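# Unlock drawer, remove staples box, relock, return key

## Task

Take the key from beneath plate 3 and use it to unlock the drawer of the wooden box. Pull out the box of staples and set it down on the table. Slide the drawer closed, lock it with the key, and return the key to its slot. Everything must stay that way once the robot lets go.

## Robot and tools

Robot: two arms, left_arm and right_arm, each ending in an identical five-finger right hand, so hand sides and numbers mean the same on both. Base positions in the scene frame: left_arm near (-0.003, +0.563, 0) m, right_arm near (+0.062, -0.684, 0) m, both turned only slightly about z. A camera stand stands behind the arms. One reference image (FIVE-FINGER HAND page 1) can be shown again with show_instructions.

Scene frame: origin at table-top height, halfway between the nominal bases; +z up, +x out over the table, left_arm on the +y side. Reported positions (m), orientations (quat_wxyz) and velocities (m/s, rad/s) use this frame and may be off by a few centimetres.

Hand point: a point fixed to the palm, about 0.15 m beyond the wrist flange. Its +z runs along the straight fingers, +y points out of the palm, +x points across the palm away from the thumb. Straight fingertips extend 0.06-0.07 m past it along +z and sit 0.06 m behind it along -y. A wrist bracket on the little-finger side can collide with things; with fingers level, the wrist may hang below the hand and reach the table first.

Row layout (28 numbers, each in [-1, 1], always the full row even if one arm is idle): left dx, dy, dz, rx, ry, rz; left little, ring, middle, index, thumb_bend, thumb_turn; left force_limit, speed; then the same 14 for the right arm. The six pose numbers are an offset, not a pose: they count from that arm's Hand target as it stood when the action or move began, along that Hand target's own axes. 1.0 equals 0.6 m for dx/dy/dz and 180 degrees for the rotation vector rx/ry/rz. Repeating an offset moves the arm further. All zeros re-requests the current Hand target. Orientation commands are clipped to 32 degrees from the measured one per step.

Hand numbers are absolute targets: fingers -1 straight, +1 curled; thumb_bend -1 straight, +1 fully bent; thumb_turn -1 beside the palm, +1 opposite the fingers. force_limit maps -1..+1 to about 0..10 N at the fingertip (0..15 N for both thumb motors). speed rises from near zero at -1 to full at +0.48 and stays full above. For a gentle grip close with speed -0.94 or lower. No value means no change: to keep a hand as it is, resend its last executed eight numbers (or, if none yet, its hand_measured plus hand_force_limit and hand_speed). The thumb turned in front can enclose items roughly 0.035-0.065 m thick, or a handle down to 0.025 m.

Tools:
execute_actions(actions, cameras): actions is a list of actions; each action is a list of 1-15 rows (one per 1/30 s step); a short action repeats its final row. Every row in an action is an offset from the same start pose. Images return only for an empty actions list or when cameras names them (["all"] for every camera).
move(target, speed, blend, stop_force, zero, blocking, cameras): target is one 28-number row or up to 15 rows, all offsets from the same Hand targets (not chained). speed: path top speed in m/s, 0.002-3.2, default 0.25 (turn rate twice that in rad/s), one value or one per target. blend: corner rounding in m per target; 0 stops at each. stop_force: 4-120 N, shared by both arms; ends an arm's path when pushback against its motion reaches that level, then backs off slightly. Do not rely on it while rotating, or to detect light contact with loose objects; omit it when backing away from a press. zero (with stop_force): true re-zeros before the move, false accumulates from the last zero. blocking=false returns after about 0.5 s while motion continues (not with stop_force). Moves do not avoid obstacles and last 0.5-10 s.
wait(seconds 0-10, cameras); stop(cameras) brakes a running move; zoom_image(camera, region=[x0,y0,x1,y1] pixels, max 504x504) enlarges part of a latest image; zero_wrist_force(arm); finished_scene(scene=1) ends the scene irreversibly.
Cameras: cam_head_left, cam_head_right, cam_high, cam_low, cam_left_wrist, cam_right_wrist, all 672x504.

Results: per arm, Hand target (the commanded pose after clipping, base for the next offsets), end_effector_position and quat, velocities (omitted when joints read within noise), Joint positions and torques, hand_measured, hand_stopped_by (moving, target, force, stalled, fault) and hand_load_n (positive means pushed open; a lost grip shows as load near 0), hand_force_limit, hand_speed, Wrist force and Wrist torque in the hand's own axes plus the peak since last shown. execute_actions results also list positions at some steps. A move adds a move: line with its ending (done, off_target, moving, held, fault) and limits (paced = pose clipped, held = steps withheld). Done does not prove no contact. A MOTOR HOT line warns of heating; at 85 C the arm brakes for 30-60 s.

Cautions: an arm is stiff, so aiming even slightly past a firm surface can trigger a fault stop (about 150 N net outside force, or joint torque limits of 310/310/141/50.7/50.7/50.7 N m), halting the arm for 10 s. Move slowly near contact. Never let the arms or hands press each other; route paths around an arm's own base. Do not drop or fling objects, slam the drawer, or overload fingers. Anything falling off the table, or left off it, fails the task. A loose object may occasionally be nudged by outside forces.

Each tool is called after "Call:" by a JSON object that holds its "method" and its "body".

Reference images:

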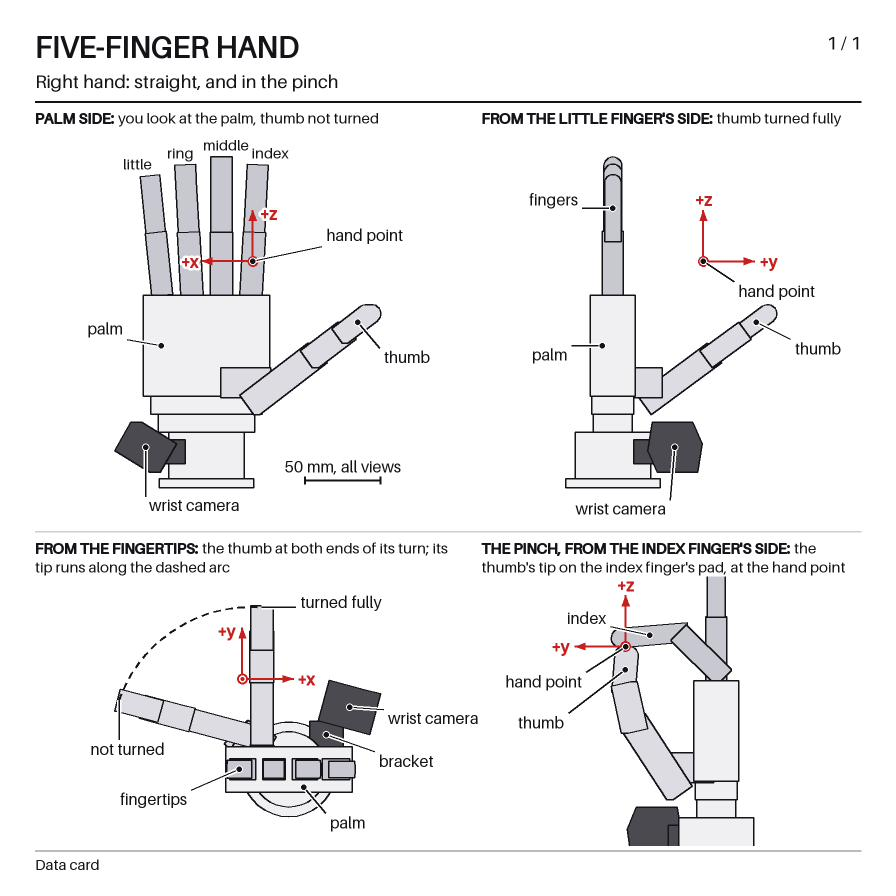

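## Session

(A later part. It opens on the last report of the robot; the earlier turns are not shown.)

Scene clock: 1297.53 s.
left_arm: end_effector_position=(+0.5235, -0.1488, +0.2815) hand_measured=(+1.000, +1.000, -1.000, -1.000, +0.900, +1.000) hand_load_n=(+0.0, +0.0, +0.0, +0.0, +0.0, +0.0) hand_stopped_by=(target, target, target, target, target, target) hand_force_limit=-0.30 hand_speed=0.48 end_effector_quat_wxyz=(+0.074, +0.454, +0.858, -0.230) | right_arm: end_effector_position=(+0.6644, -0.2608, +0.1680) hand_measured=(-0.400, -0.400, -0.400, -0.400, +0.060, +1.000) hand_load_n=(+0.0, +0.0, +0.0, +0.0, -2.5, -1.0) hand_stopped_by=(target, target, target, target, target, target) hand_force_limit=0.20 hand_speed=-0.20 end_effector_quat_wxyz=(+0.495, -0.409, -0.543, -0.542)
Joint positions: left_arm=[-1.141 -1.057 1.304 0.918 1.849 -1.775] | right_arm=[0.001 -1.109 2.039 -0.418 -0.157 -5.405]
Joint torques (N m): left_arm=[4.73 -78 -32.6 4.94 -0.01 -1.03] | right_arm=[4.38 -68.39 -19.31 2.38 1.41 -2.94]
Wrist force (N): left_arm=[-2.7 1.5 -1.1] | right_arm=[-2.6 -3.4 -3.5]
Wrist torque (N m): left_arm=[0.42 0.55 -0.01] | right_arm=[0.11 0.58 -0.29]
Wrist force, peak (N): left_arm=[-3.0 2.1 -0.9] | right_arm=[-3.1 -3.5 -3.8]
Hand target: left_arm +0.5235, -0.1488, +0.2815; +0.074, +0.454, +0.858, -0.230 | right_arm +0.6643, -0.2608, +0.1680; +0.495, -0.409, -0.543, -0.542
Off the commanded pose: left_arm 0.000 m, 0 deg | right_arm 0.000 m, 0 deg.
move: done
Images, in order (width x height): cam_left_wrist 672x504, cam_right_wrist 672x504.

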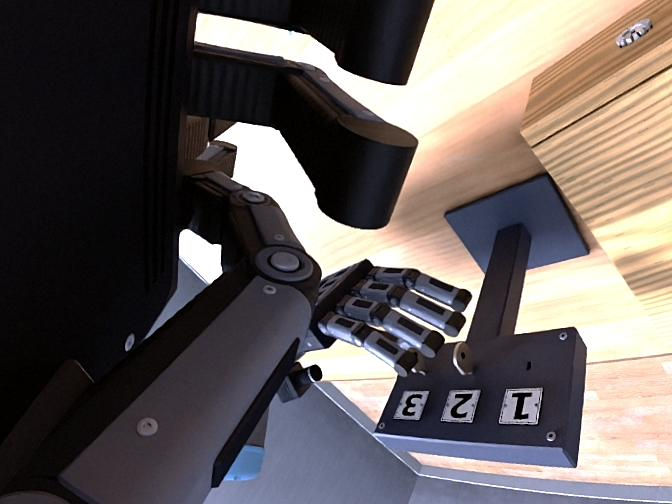

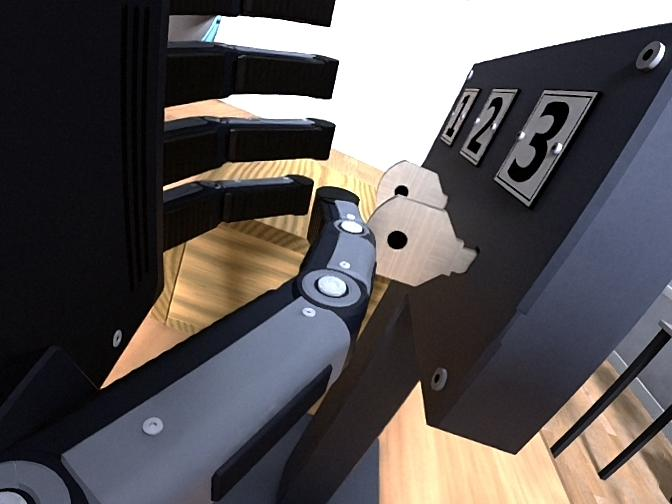

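Call:
{"method": "move", "body": {"target": [0,0,0,0,0,0,1,1,-1,-1,0.9,1,-0.3,0.48,-0.000296,0.001629,-0.000193,0,0,0,-0.4,-0.4,-0.4,-0.4,0.06,1,0.2,-0.2], "speed": 0.01, "stop_force": 6, "cameras": ["cam_right_wrist"]}}

Call:
{"method": "zoom_image", "body": {"camera": "cam_right_wrist", "region": [280, 140, 520, 320]}}

Scene clock: 1299.07 s.
left_arm: end_effector_position=(+0.5235, -0.1488, +0.2815) hand_measured=(+1.000, +1.000, -1.000, -1.000, +0.900, +1.000) hand_load_n=(+0.0, +0.0, -0.5, +0.0, +0.0, +0.0) hand_stopped_by=(target, target, target, target, target, target) hand_force_limit=-0.30 hand_speed=0.48 end_effector_quat_wxyz=(+0.074, +0.454, +0.858, -0.230) | right_arm: end_effector_position=(+0.6653, -0.2608, +0.1680) hand_measured=(-0.400, -0.400, -0.400, -0.400, +0.062, +1.000) hand_load_n=(+0.0, +0.0, +0.0, +0.0, -8.0, -2.0) hand_stopped_by=(target, target, target, target, target, target) hand_force_limit=0.20 hand_speed=-0.20 end_effector_quat_wxyz=(+0.495, -0.409, -0.543, -0.542)
Joint positions: left_arm=[-1.141 -1.057 1.304 0.918 1.849 -1.775] | right_arm=[0.001 -1.108 2.037 -0.417 -0.157 -5.405]
Joint torques (N m): left_arm=[5.51 -76.55 -32.71 5.02 -0.12 -1.04] | right_arm=[5.34 -63.86 -29.47 1.71 1.86 -2.49]
Wrist force (N): left_arm=[-2.7 1.7 -1.1] | right_arm=[-2.3 -9.6 -4.7]
Wrist torque (N m): left_arm=[0.44 0.56 0.00] | right_arm=[0.06 0.66 -0.41]
Wrist force, peak (N): left_arm=[-2.9 1.6 -1.1] | right_arm=[-2.5 -10.0 -4.7]
Hand target: left_arm +0.5235, -0.1488, +0.2815; +0.074, +0.454, +0.858, -0.230 | right_arm +0.6653, -0.2608, +0.1680; +0.495, -0.409, -0.543, -0.542
Off the commanded pose: left_arm 0.000 m, 0 deg | right_arm 0.000 m, 0 deg.
move: contact (right_arm)
Images, in order (width x height): cam_right_wrist 672x504.

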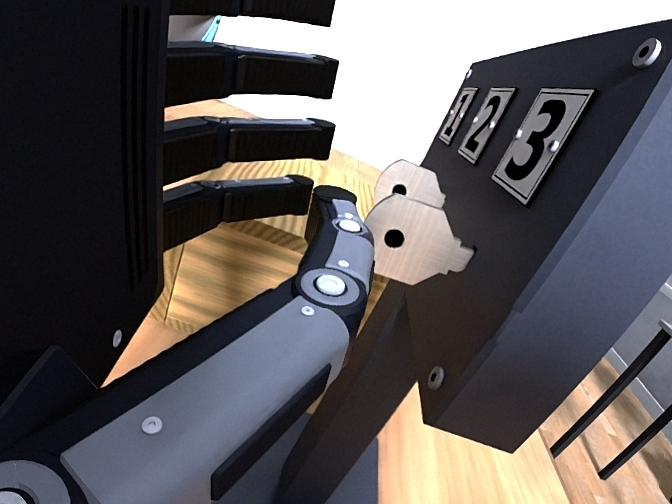

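Scaled by 2.100 from the camera's 672x504 image, which has a finer 960x720 frame.

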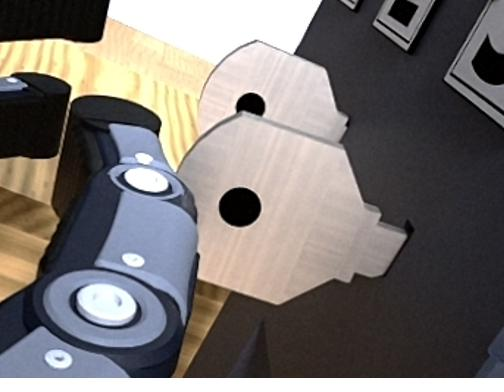

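Call:
{"method": "move", "body": {"target": [0,0,0,0,0,0,1,1,-1,-1,0.9,1,-0.3,0.48,0.0074,-0.040725,0.004825,0,0,0,-0.4,-0.4,-0.4,-0.4,0.06,1,0.2,-0.2], "speed": 0.05, "cameras": ["cam_left_wrist","cam_right_wrist"]}}

Call:
{"method": "zoom_image", "body": {"camera": "cam_right_wrist", "region": [420, 180, 600, 330]}}

Call:
{"method": "zoom_image", "body": {"camera": "cam_left_wrist", "region": [395, 330, 485, 400]}}

Scene clock: 1307.43 s.
left_arm: end_effector_position=(+0.5235, -0.1488, +0.2815) hand_measured=(+1.000, +1.000, -1.000, -1.000, +0.900, +1.000) hand_load_n=(+0.0, +0.0, +0.0, +0.0, +0.0, +0.0) hand_stopped_by=(target, target, target, target, target, target) hand_force_limit=-0.30 hand_speed=0.48 end_effector_quat_wxyz=(+0.074, +0.454, +0.858, -0.230) | right_arm: end_effector_position=(+0.6401, -0.2603, +0.1681) hand_measured=(-0.400, -0.400, -0.400, -0.400, +0.060, +1.000) hand_load_n=(+0.0, +0.0, +0.0, +0.0, +0.0, +0.0) hand_stopped_by=(target, target, target, target, target, target) hand_force_limit=0.20 hand_speed=-0.20 end_effector_quat_wxyz=(+0.495, -0.409, -0.543, -0.542)
Joint positions: left_arm=[-1.141 -1.057 1.304 0.918 1.849 -1.775] | right_arm=[0 -1.136 2.087 -0.441 -0.158 -5.402]
Joint torques (N m): left_arm=[5.84 -78.08 -33.19 4.99 0.06 -1.03] | right_arm=[-10.19 -48.41 -34.93 1.55 -3.08 2.53]
Wrist force (N): left_arm=[-2.4 1.6 -0.6] | right_arm=[-3.2 -0.3 -3.5]
Wrist torque (N m): left_arm=[0.39 0.50 0.02] | right_arm=[0.16 0.62 -0.43]
Wrist force, peak (N): left_arm=[-3.3 1.6 -1.2] | right_arm=[-1.9 -10.2 -5.1]
Hand target: left_arm +0.5235, -0.1488, +0.2815; +0.074, +0.454, +0.858, -0.230 | right_arm +0.6403, -0.2603, +0.1681; +0.495, -0.409, -0.543, -0.542
Off the commanded pose: left_arm 0.000 m, 0 deg | right_arm 0.000 m, 0 deg.
move: done
Images, in order (width x height): cam_left_wrist 672x504, cam_right_wrist 672x504.

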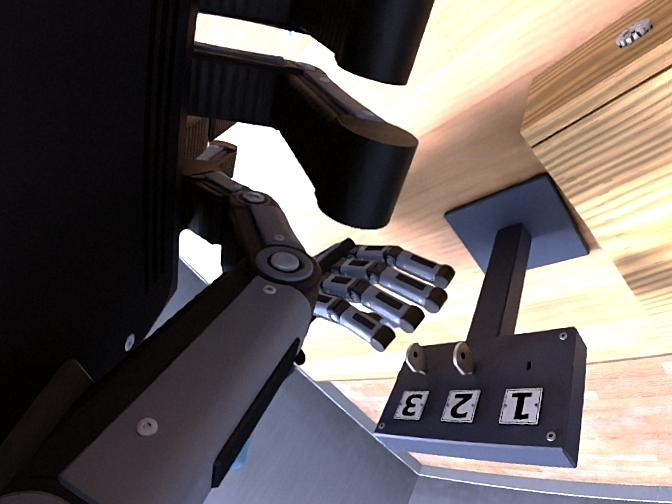

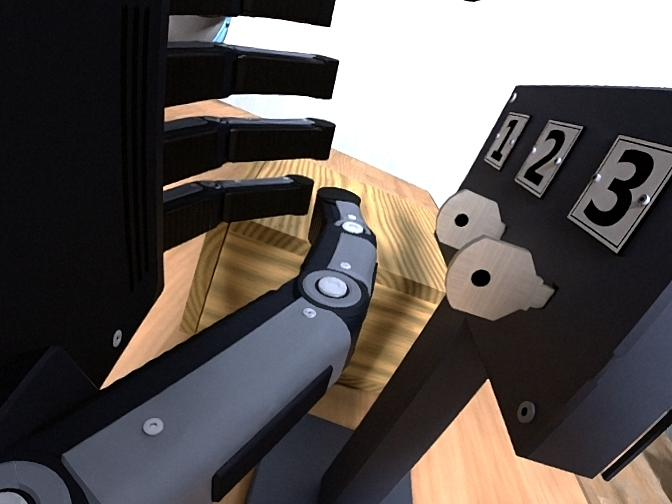

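Scaled by 2.800 from the camera's 672x504 image, which has a finer 960x720 frame.

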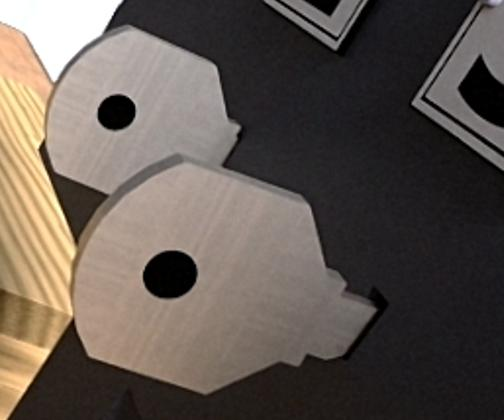

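Scaled by 5.600 from the camera's 672x504 image, which has a finer 960x720 frame.

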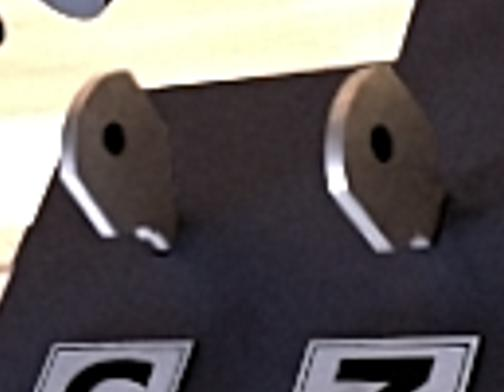

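Call:
{"method": "move", "body": {"target": [[0,0,0,0,0,0,1,1,-1,-1,0.9,1,-0.3,0.48,0.006292,0.002342,0.010108,0,0,0,-0.4,-0.4,-0.4,-0.4,0.06,1,0.2,-0.2],[0,0,0,0,0,0,1,1,-1,-1,0.9,1,-0.3,0.48,0.00126,0.030035,0.006827,0,0,0,-0.4,-0.4,-0.4,-0.4,0.06,1,0.2,-0.2]], "speed": 0.03, "blend": 0.003, "cameras": ["cam_left_wrist","cam_right_wrist"]}}

Call:
{"method": "zoom_image", "body": {"camera": "cam_right_wrist", "region": [280, 140, 520, 320]}}

Call:
{"method": "zoom_image", "body": {"camera": "cam_left_wrist", "region": [360, 290, 500, 410]}}

Scene clock: 1311.70 s.
left_arm: end_effector_position=(+0.5235, -0.1488, +0.2815) hand_measured=(+1.000, +1.000, -1.000, -1.000, +0.900, +1.000) hand_load_n=(+0.0, +0.0, +0.0, +0.0, +0.0, +0.0) hand_stopped_by=(target, target, target, target, target, target) hand_force_limit=-0.30 hand_speed=0.48 end_effector_quat_wxyz=(+0.074, +0.454, +0.858, -0.230) | right_arm: end_effector_position=(+0.6577, -0.2549, +0.1725) hand_measured=(-0.400, -0.400, -0.400, -0.400, +0.060, +1.000) hand_load_n=(+0.0, +0.0, +0.0, +0.0, +0.0, +0.0) hand_stopped_by=(target, target, target, target, target, target) hand_force_limit=0.20 hand_speed=-0.20 end_effector_quat_wxyz=(+0.495, -0.409, -0.543, -0.542)
Joint positions: left_arm=[-1.141 -1.057 1.304 0.918 1.849 -1.775] | right_arm=[0.011 -1.115 2.041 -0.381 -0.148 -5.439]
Joint torques (N m): left_arm=[4.74 -77.52 -32.48 4.9 -0.46 -0.98] | right_arm=[8.13 -72.97 -8.29 3.78 1.1 -3.02]
Wrist force (N): left_arm=[-2.3 1.6 -0.9] | right_arm=[-3.1 -0.1 -4.1]
Wrist torque (N m): left_arm=[0.42 0.50 0.02] | right_arm=[0.20 0.60 -0.25]
Wrist force, peak (N): left_arm=[-2.9 1.9 -1.1] | right_arm=[-3.1 -0.1 -4.1]
Hand target: left_arm +0.5235, -0.1488, +0.2815; +0.074, +0.454, +0.858, -0.230 | right_arm +0.6574, -0.2549, +0.1724; +0.495, -0.409, -0.543, -0.542
Off the commanded pose: left_arm 0.000 m, 0 deg | right_arm 0.000 m, 0 deg.
move: done
Images, in order (width x height): cam_left_wrist 672x504, cam_right_wrist 672x504.

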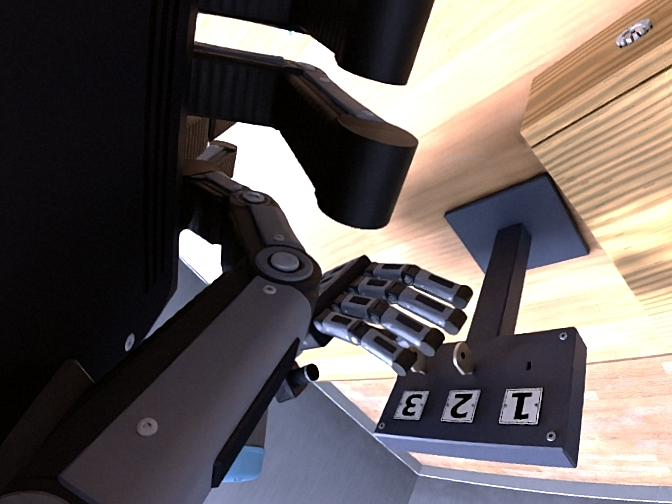

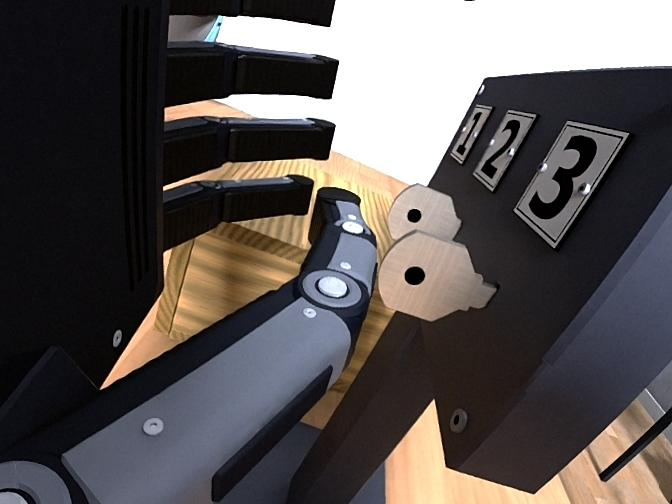

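Scaled by 2.100 from the camera's 672x504 image, which has a finer 960x720 frame.

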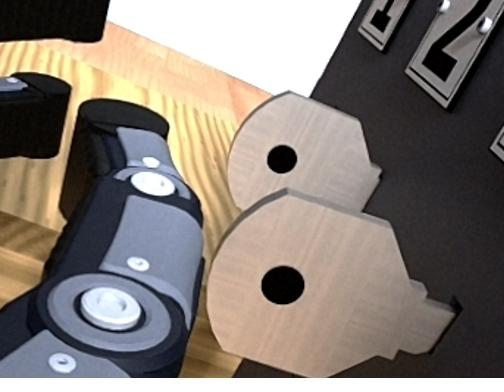

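Scaled by 3.600 from the camera's 672x504 image, which has a finer 960x720 frame.

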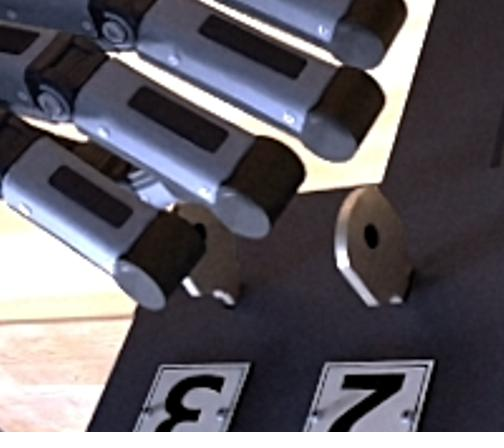

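Call:
{"method": "move", "body": {"target": [[0,0,0,0,0,0,1,1,-1,-1,0.9,1,-0.3,0.48,0.007349,0.0014,0.000545,0,0,0,-0.4,-0.4,-0.4,-0.4,0.06,1,0.2,-0.2],[0,0,0,0,0,0,1,1,-1,-1,0.9,1,-0.3,0.48,0.006165,0.007916,-0.000227,0,0,0,-0.4,-0.4,-0.4,-0.4,0.06,1,0.2,-0.2]], "speed": 0.02, "stop_force": 4.5, "cameras": ["cam_left_wrist","cam_right_wrist"]}}

Call:
{"method": "zoom_image", "body": {"camera": "cam_right_wrist", "region": [280, 140, 520, 320]}}

Scene clock: 1314.20 s.
left_arm: end_effector_position=(+0.5235, -0.1488, +0.2815) hand_measured=(+1.000, +1.000, -1.000, -1.000, +0.900, +1.000) hand_load_n=(+0.0, +0.0, +0.0, +0.0, +0.0, +0.0) hand_stopped_by=(target, target, target, target, target, target) hand_force_limit=-0.30 hand_speed=0.48 end_effector_quat_wxyz=(+0.074, +0.454, +0.858, -0.230) | right_arm: end_effector_position=(+0.6611, -0.2550, +0.1770) hand_measured=(-0.400, -0.400, -0.400, -0.400, +0.062, +1.000) hand_load_n=(+0.0, +0.0, +0.0, +0.0, -3.0, -0.5) hand_stopped_by=(target, target, target, target, target, target) hand_force_limit=0.20 hand_speed=-0.20 end_effector_quat_wxyz=(+0.495, -0.409, -0.543, -0.542)
Joint positions: left_arm=[-1.141 -1.057 1.304 0.918 1.849 -1.775] | right_arm=[0.011 -1.117 2.033 -0.371 -0.148 -5.438]
Joint torques (N m): left_arm=[3.8 -79.37 -33.01 5.18 -0.15 -1.4] | right_arm=[-5.05 -83.24 -12.47 -0.24 0.61 1.3]
Wrist force (N): left_arm=[-2.4 1.6 -0.8] | right_arm=[-1.7 -4.1 -3.6]
Wrist torque (N m): left_arm=[0.41 0.50 0.02] | right_arm=[0.09 0.51 -0.32]
Wrist force, peak (N): left_arm=[-3.0 2.0 -1.2] | right_arm=[-1.3 -7.3 -3.8]
Hand target: left_arm +0.5235, -0.1488, +0.2815; +0.074, +0.454, +0.858, -0.230 | right_arm +0.6611, -0.2550, +0.1770; +0.495, -0.409, -0.543, -0.542
Off the commanded pose: left_arm 0.000 m, 0 deg | right_arm 0.000 m, 0 deg.
move: contact (right_arm); path passed 1 of 2 targets
Images, in order (width x height): cam_left_wrist 672x504, cam_right_wrist 672x504.

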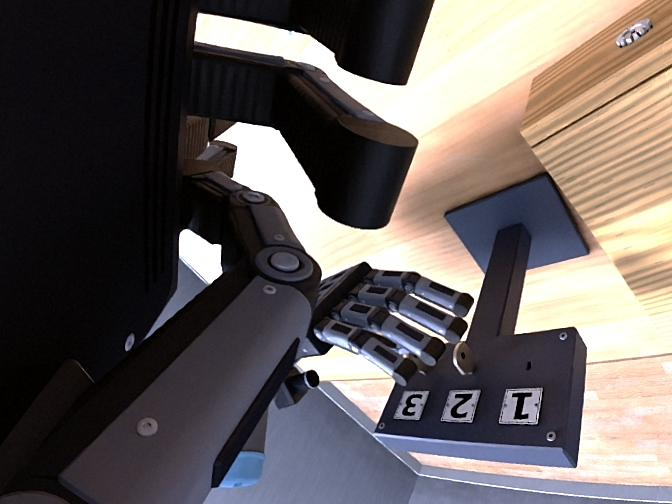

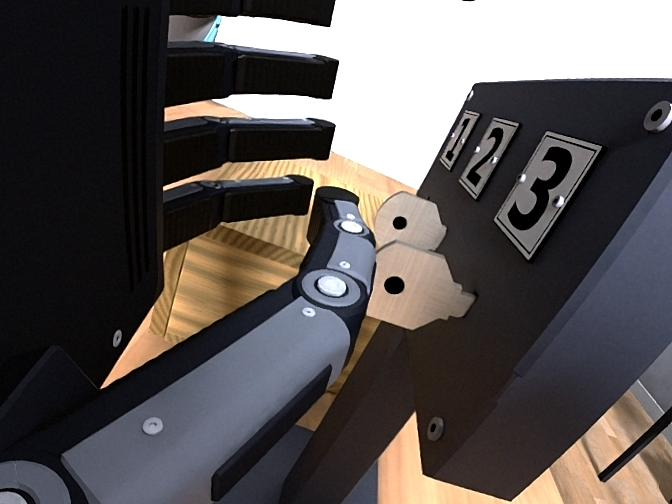

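Scaled by 2.100 from the camera's 672x504 image, which has a finer 960x720 frame.

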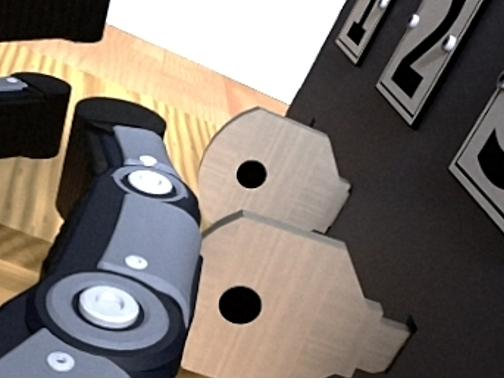

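Call:
{"method": "move", "body": {"target": [0,0,0,0,0,0,1,1,-1,-1,0.9,1,-0.3,0.48,0.003266,0.000622,0.000242,0,0,0,-0.4,-0.4,-0.4,-0.4,0.06,1,0.2,-0.2], "speed": 0.01, "stop_force": 6, "cameras": ["cam_left_wrist","cam_right_wrist"]}}

Call:
{"method": "zoom_image", "body": {"camera": "cam_right_wrist", "region": [280, 140, 520, 320]}}

Call:
{"method": "zoom_image", "body": {"camera": "cam_left_wrist", "region": [395, 330, 485, 400]}}

Scene clock: 1315.67 s.
left_arm: end_effector_position=(+0.5235, -0.1488, +0.2815) hand_measured=(+1.000, +1.000, -1.000, -1.000, +0.900, +1.000) hand_load_n=(+0.0, +0.0, +0.0, +0.0, +0.0, +0.0) hand_stopped_by=(target, target, target, target, target, target) hand_force_limit=-0.30 hand_speed=0.48 end_effector_quat_wxyz=(+0.074, +0.454, +0.858, -0.230) | right_arm: end_effector_position=(+0.6611, -0.2550, +0.1790) hand_measured=(-0.400, -0.400, -0.400, -0.400, +0.060, +1.000) hand_load_n=(+0.0, +0.0, +0.0, +0.0, -0.5, +0.0) hand_stopped_by=(target, target, target, target, target, target) hand_force_limit=0.20 hand_speed=-0.20 end_effector_quat_wxyz=(+0.495, -0.409, -0.543, -0.542)
Joint positions: left_arm=[-1.141 -1.057 1.304 0.918 1.849 -1.775] | right_arm=[0.011 -1.12 2.033 -0.367 -0.148 -5.438]
Joint torques (N m): left_arm=[5.22 -78.09 -32.87 4.95 -0.26 -1.3] | right_arm=[-4.27 -66.7 -36.94 2.26 -1.01 -1.31]
Wrist force (N): left_arm=[-2.2 1.4 -1.2] | right_arm=[-2.9 -1.0 -4.3]
Wrist torque (N m): left_arm=[0.40 0.48 0.02] | right_arm=[0.12 0.57 -0.34]
Wrist force, peak (N): left_arm=[-3.0 2.2 -1.3] | right_arm=[-2.1 -4.5 -3.5]
Hand target: left_arm +0.5235, -0.1488, +0.2815; +0.074, +0.454, +0.858, -0.230 | right_arm +0.6611, -0.2550, +0.1790; +0.495, -0.409, -0.543, -0.542
Off the commanded pose: left_arm 0.000 m, 0 deg | right_arm 0.000 m, 0 deg.
move: done
Images, in order (width x height): cam_left_wrist 672x504, cam_right_wrist 672x504.

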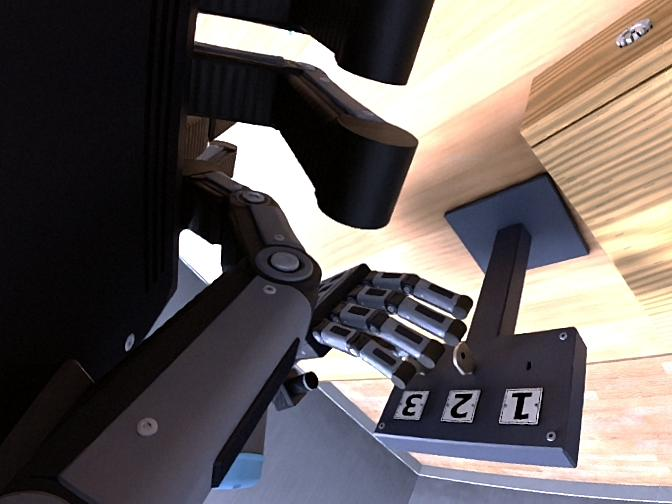

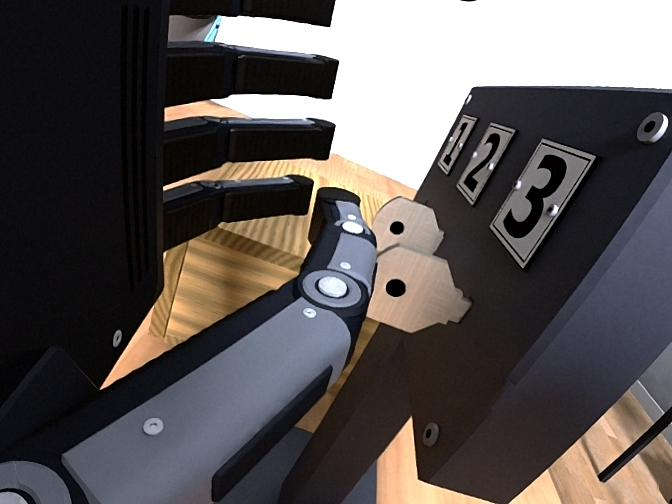

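Scaled by 2.100 from the camera's 672x504 image, which has a finer 960x720 frame.

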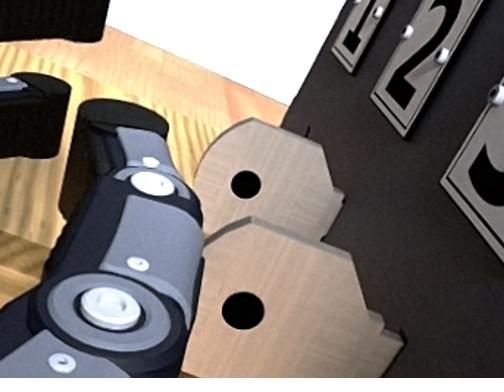

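Scaled by 5.600 from the camera's 672x504 image, which has a finer 960x720 frame.

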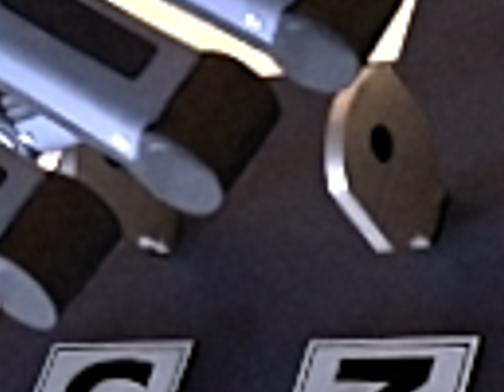

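Call:
{"method": "move", "body": {"target": [0,0,0,0,0,0,1,1,-1,-1,0.9,1,-0.3,0.48,-0.000592,0.003258,-0.000386,0,0,0,-0.4,-0.4,-0.4,-0.4,0.06,1,0.2,-0.2], "speed": 0.01, "stop_force": 6, "cameras": ["cam_right_wrist"]}}

Call:
{"method": "zoom_image", "body": {"camera": "cam_right_wrist", "region": [280, 180, 520, 360]}}

Scene clock: 1317.43 s.
left_arm: end_effector_position=(+0.5235, -0.1488, +0.2815) hand_measured=(+1.000, +1.000, -1.000, -1.000, +0.900, +1.000) hand_load_n=(+0.5, +0.0, +0.0, +0.0, +0.0, +0.0) hand_stopped_by=(target, target, target, target, target, target) hand_force_limit=-0.30 hand_speed=0.48 end_effector_quat_wxyz=(+0.074, +0.454, +0.858, -0.230) | right_arm: end_effector_position=(+0.6620, -0.2550, +0.1790) hand_measured=(-0.400, -0.400, -0.400, -0.400, +0.062, +1.000) hand_load_n=(+0.0, +0.0, +0.0, +0.0, -4.5, -1.0) hand_stopped_by=(target, target, target, target, target, target) hand_force_limit=0.20 hand_speed=-0.20 end_effector_quat_wxyz=(+0.495, -0.409, -0.543, -0.542)
Joint positions: left_arm=[-1.141 -1.057 1.304 0.918 1.849 -1.775] | right_arm=[0.011 -1.119 2.031 -0.366 -0.148 -5.438]
Joint torques (N m): left_arm=[5.12 -78.22 -32.35 4.91 -0.25 -1.46] | right_arm=[-4.07 -84.77 -12.64 -0.43 -0.34 -2.24]
Wrist force (N): left_arm=[-2.6 1.7 -0.9] | right_arm=[-1.2 -6.6 -4.7]
Wrist torque (N m): left_arm=[0.43 0.53 0.00] | right_arm=[0.03 0.52 -0.36]
Wrist force, peak (N): left_arm=[-2.9 1.7 -1.0] | right_arm=[-1.8 -8.7 -5.1]
Hand target: left_arm +0.5235, -0.1488, +0.2815; +0.074, +0.454, +0.858, -0.230 | right_arm +0.6620, -0.2550, +0.1790; +0.495, -0.409, -0.543, -0.542 (not the last commanded pose)
Off the commanded pose: left_arm 0.000 m, 0 deg | right_arm 0.001 m, 0 deg.
move: contact (right_arm)
Images, in order (width x height): cam_right_wrist 672x504.

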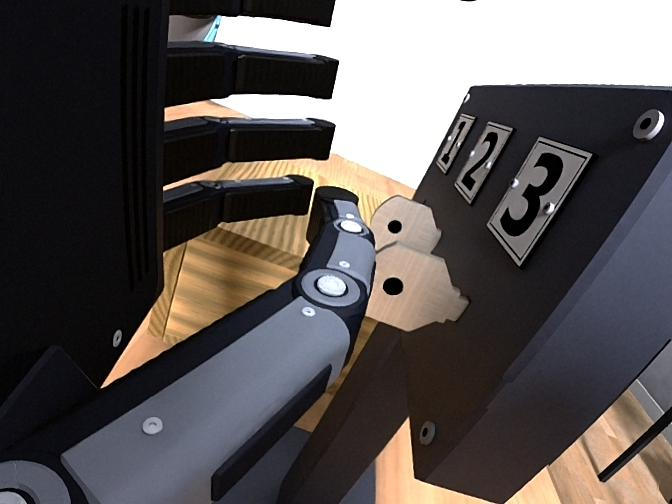

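Scaled by 2.100 from the camera's 672x504 image, which has a finer 960x720 frame.

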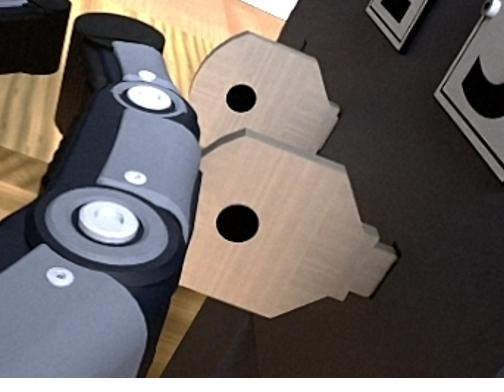

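Call:
{"method": "move", "body": {"target": [0,0,0,0,0,0,1,1,-1,-1,0.9,1,-0.3,0.48,0.003266,0.000622,0.000242,0,0,0,-0.4,-0.4,-0.4,-0.4,0.06,1,0.2,-0.2], "speed": 0.01, "stop_force": 6, "cameras": ["cam_right_wrist"]}}

Call:
{"method": "zoom_image", "body": {"camera": "cam_right_wrist", "region": [280, 180, 520, 360]}}

Scene clock: 1318.87 s.
left_arm: end_effector_position=(+0.5235, -0.1488, +0.2815) hand_measured=(+1.000, +1.000, -1.000, -1.000, +0.900, +1.000) hand_load_n=(+0.0, +0.0, +0.0, +0.0, +0.0, +0.0) hand_stopped_by=(target, target, target, target, target, target) hand_force_limit=-0.30 hand_speed=0.48 end_effector_quat_wxyz=(+0.074, +0.454, +0.858, -0.230) | right_arm: end_effector_position=(+0.6620, -0.2550, +0.1811) hand_measured=(-0.400, -0.400, -0.400, -0.400, +0.060, +1.000) hand_load_n=(+0.0, +0.0, +0.0, +0.0, +0.0, +0.0) hand_stopped_by=(target, target, target, target, target, target) hand_force_limit=0.20 hand_speed=-0.20 end_effector_quat_wxyz=(+0.495, -0.409, -0.543, -0.542)
Joint positions: left_arm=[-1.141 -1.057 1.304 0.918 1.849 -1.775] | right_arm=[0.011 -1.122 2.03 -0.363 -0.148 -5.438]
Joint torques (N m): left_arm=[5.76 -78.16 -32.75 5.03 -0.44 -1.35] | right_arm=[-6.07 -66.87 -36.16 2.21 -1.03 1.5]
Wrist force (N): left_arm=[-2.6 1.8 -0.7] | right_arm=[-2.5 -0.1 -4.0]
Wrist torque (N m): left_arm=[0.44 0.52 0.01] | right_arm=[0.20 0.50 -0.29]
Wrist force, peak (N): left_arm=[-2.8 1.7 -1.0] | right_arm=[-2.5 -6.8 -4.7]
Hand target: left_arm +0.5235, -0.1488, +0.2815; +0.074, +0.454, +0.858, -0.230 | right_arm +0.6620, -0.2550, +0.1810; +0.495, -0.409, -0.543, -0.542
Off the commanded pose: left_arm 0.000 m, 0 deg | right_arm 0.000 m, 0 deg.
move: done
Images, in order (width x height): cam_right_wrist 672x504.

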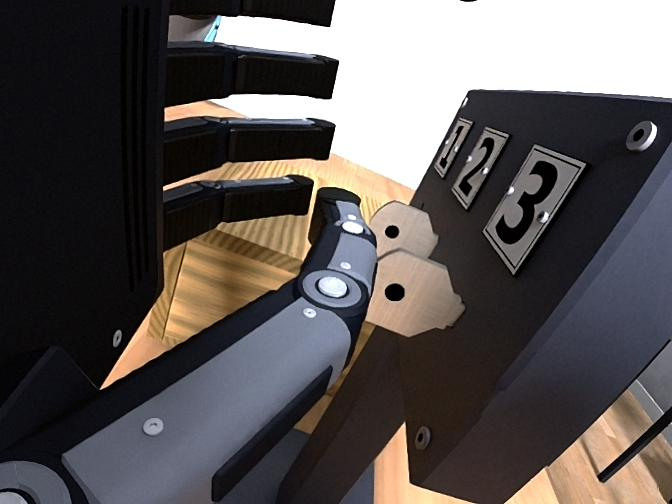

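Scaled by 2.100 from the camera's 672x504 image, which has a finer 960x720 frame.

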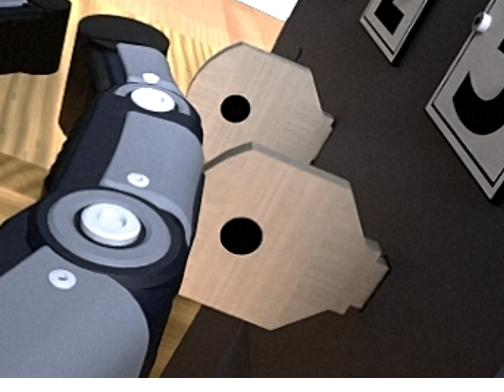

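Call:
{"method": "move", "body": {"target": [0,0,0,0,0,0,1,1,-1,-1,0.9,1,-0.3,0.48,-0.000592,0.003258,-0.000386,0,0,0,-0.4,-0.4,-0.4,-0.4,0.06,1,0.2,-0.2], "speed": 0.01, "stop_force": 6, "cameras": ["cam_right_wrist"]}}

Call:
{"method": "zoom_image", "body": {"camera": "cam_right_wrist", "region": [280, 180, 520, 360]}}

Scene clock: 1320.27 s.
left_arm: end_effector_position=(+0.5235, -0.1488, +0.2815) hand_measured=(+1.000, +1.000, -1.000, -1.000, +0.900, +1.000) hand_load_n=(+0.0, +0.0, +0.0, +0.0, +0.0, +0.0) hand_stopped_by=(target, target, target, target, target, target) hand_force_limit=-0.30 hand_speed=0.48 end_effector_quat_wxyz=(+0.074, +0.454, +0.858, -0.230) | right_arm: end_effector_position=(+0.6640, -0.2551, +0.1810) hand_measured=(-0.400, -0.400, -0.400, -0.400, +0.060, +1.000) hand_load_n=(+0.0, +0.0, +0.5, +0.0, -2.0, -0.5) hand_stopped_by=(target, target, target, target, target, target) hand_force_limit=0.20 hand_speed=-0.20 end_effector_quat_wxyz=(+0.495, -0.409, -0.543, -0.542)
Joint positions: left_arm=[-1.141 -1.057 1.304 0.918 1.849 -1.775] | right_arm=[0.011 -1.12 2.026 -0.361 -0.148 -5.438]
Joint torques (N m): left_arm=[5.41 -78.15 -32.45 5 -0.33 -1.41] | right_arm=[4.31 -59.02 -29.16 2.91 1.2 -2.82]
Wrist force (N): left_arm=[-2.7 1.6 -1.0] | right_arm=[-1.7 -3.5 -4.0]
Wrist torque (N m): left_arm=[0.42 0.55 -0.01] | right_arm=[0.05 0.50 -0.32]
Wrist force, peak (N): left_arm=[-2.8 1.9 -1.3] | right_arm=[-2.1 -3.5 -4.5]
Hand target: left_arm +0.5235, -0.1488, +0.2815; +0.074, +0.454, +0.858, -0.230 | right_arm +0.6640, -0.2551, +0.1810; +0.495, -0.409, -0.543, -0.542
Off the commanded pose: left_arm 0.000 m, 0 deg | right_arm 0.000 m, 0 deg.
move: done
Images, in order (width x height): cam_right_wrist 672x504.

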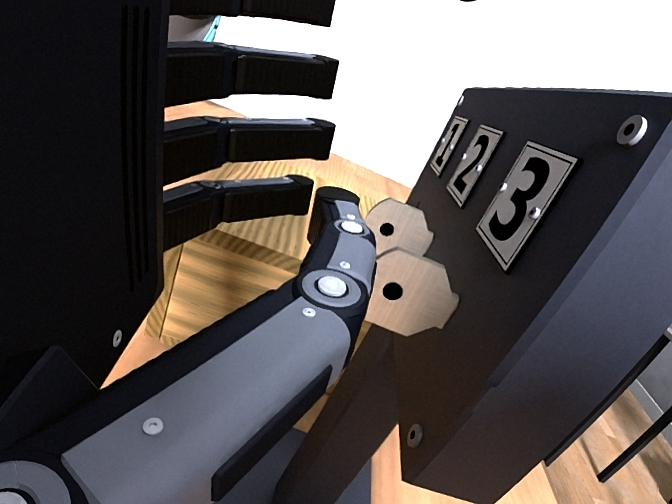

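Scaled by 2.100 from the camera's 672x504 image, which has a finer 960x720 frame.

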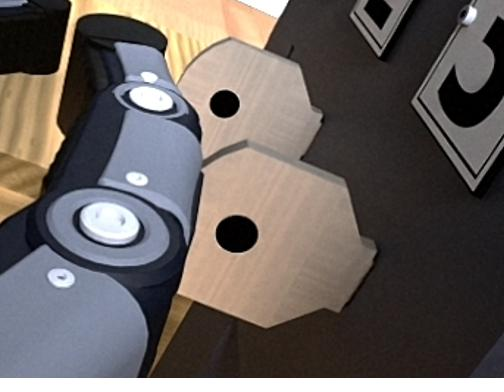

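Call:
{"method": "move", "body": {"target": [0,0,0,0,0,0,1,1,-1,-1,0.9,1,-0.3,0.48,0.007104,-0.039096,0.004632,0,0,0,-0.4,-0.4,-0.4,-0.4,0.06,1,0.2,-0.2], "speed": 0.04, "cameras": ["cam_left_wrist","cam_right_wrist"]}}

Call:
{"method": "zoom_image", "body": {"camera": "cam_right_wrist", "region": [400, 180, 580, 330]}}

Call:
{"method": "zoom_image", "body": {"camera": "cam_left_wrist", "region": [395, 330, 485, 400]}}

Scene clock: 1321.97 s.
left_arm: end_effector_position=(+0.5235, -0.1488, +0.2815) hand_measured=(+1.000, +1.000, -1.000, -1.000, +0.900, +1.000) hand_load_n=(+0.0, +0.0, -0.5, +0.0, +0.5, +0.0) hand_stopped_by=(target, target, target, target, target, target) hand_force_limit=-0.30 hand_speed=0.48 end_effector_quat_wxyz=(+0.074, +0.454, +0.858, -0.230) | right_arm: end_effector_position=(+0.6398, -0.2546, +0.1811) hand_measured=(-0.400, -0.400, -0.400, -0.400, +0.060, +1.000) hand_load_n=(+0.0, +0.0, +0.0, +0.0, +0.5, +0.5) hand_stopped_by=(target, target, target, target, target, target) hand_force_limit=0.20 hand_speed=-0.20 end_effector_quat_wxyz=(+0.495, -0.409, -0.543, -0.542)
Joint positions: left_arm=[-1.141 -1.057 1.304 0.918 1.849 -1.775] | right_arm=[0.011 -1.148 2.074 -0.383 -0.148 -5.437]
Joint torques (N m): left_arm=[5.27 -79.35 -32.14 4.91 -0.16 -1.54] | right_arm=[-11.63 -50.86 -36.92 0.97 -2.87 2.67]
Wrist force (N): left_arm=[-2.9 2.0 -0.8] | right_arm=[-2.9 -0.4 -4.0]
Wrist torque (N m): left_arm=[0.47 0.57 0.00] | right_arm=[0.15 0.58 -0.42]
Wrist force, peak (N): left_arm=[-2.9 2.0 -0.8] | right_arm=[-2.1 -3.6 -4.5]
Hand target: left_arm +0.5235, -0.1488, +0.2815; +0.074, +0.454, +0.858, -0.230 | right_arm +0.6400, -0.2546, +0.1811; +0.495, -0.409, -0.543, -0.542
Off the commanded pose: left_arm 0.000 m, 0 deg | right_arm 0.000 m, 0 deg.
move: done
Images, in order (width x height): cam_left_wrist 672x504, cam_right_wrist 672x504.

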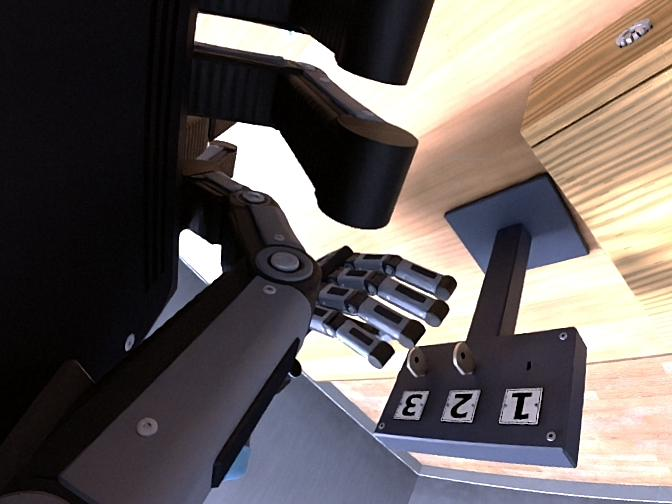

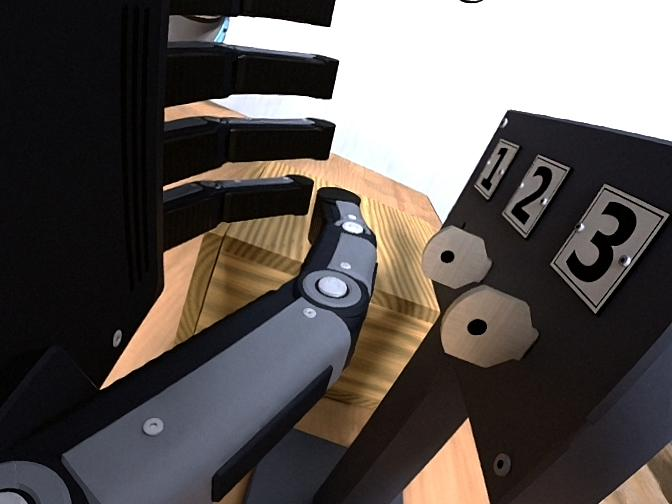

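Scaled by 2.800 from the camera's 672x504 image, which has a finer 960x720 frame.

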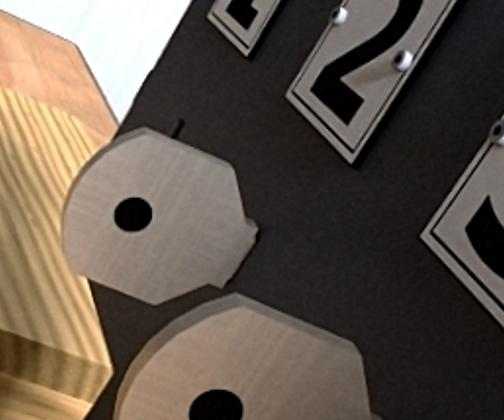

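Scaled by 5.600 from the camera's 672x504 image, which has a finer 960x720 frame.

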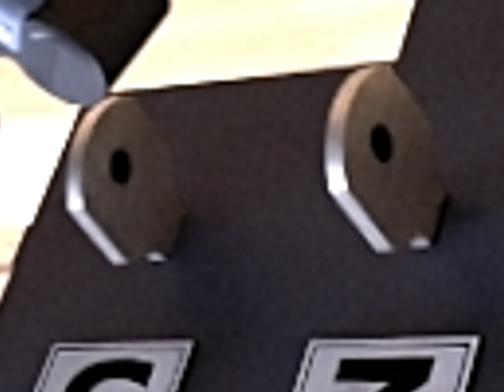

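Call:
{"method": "zoom_image", "body": {"camera": "cam_right_wrist", "region": [400, 210, 580, 390]}}

Call:
{"method": "zoom_image", "body": {"camera": "cam_left_wrist", "region": [380, 330, 560, 440]}}

Scaled by 2.800 from the camera's 672x504 image, which has a finer 960x720 frame.

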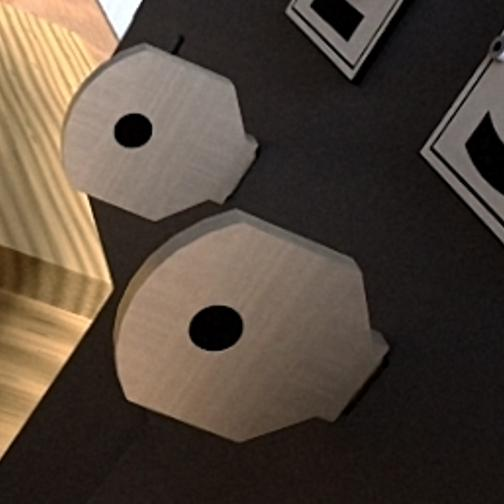

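Scaled by 2.800 from the camera's 672x504 image, which has a finer 960x720 frame.

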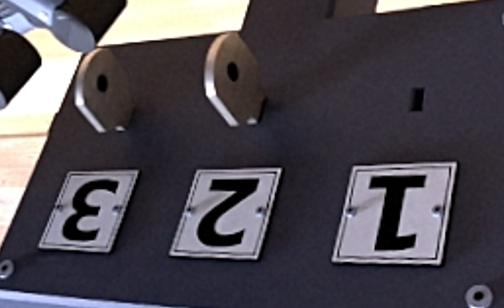

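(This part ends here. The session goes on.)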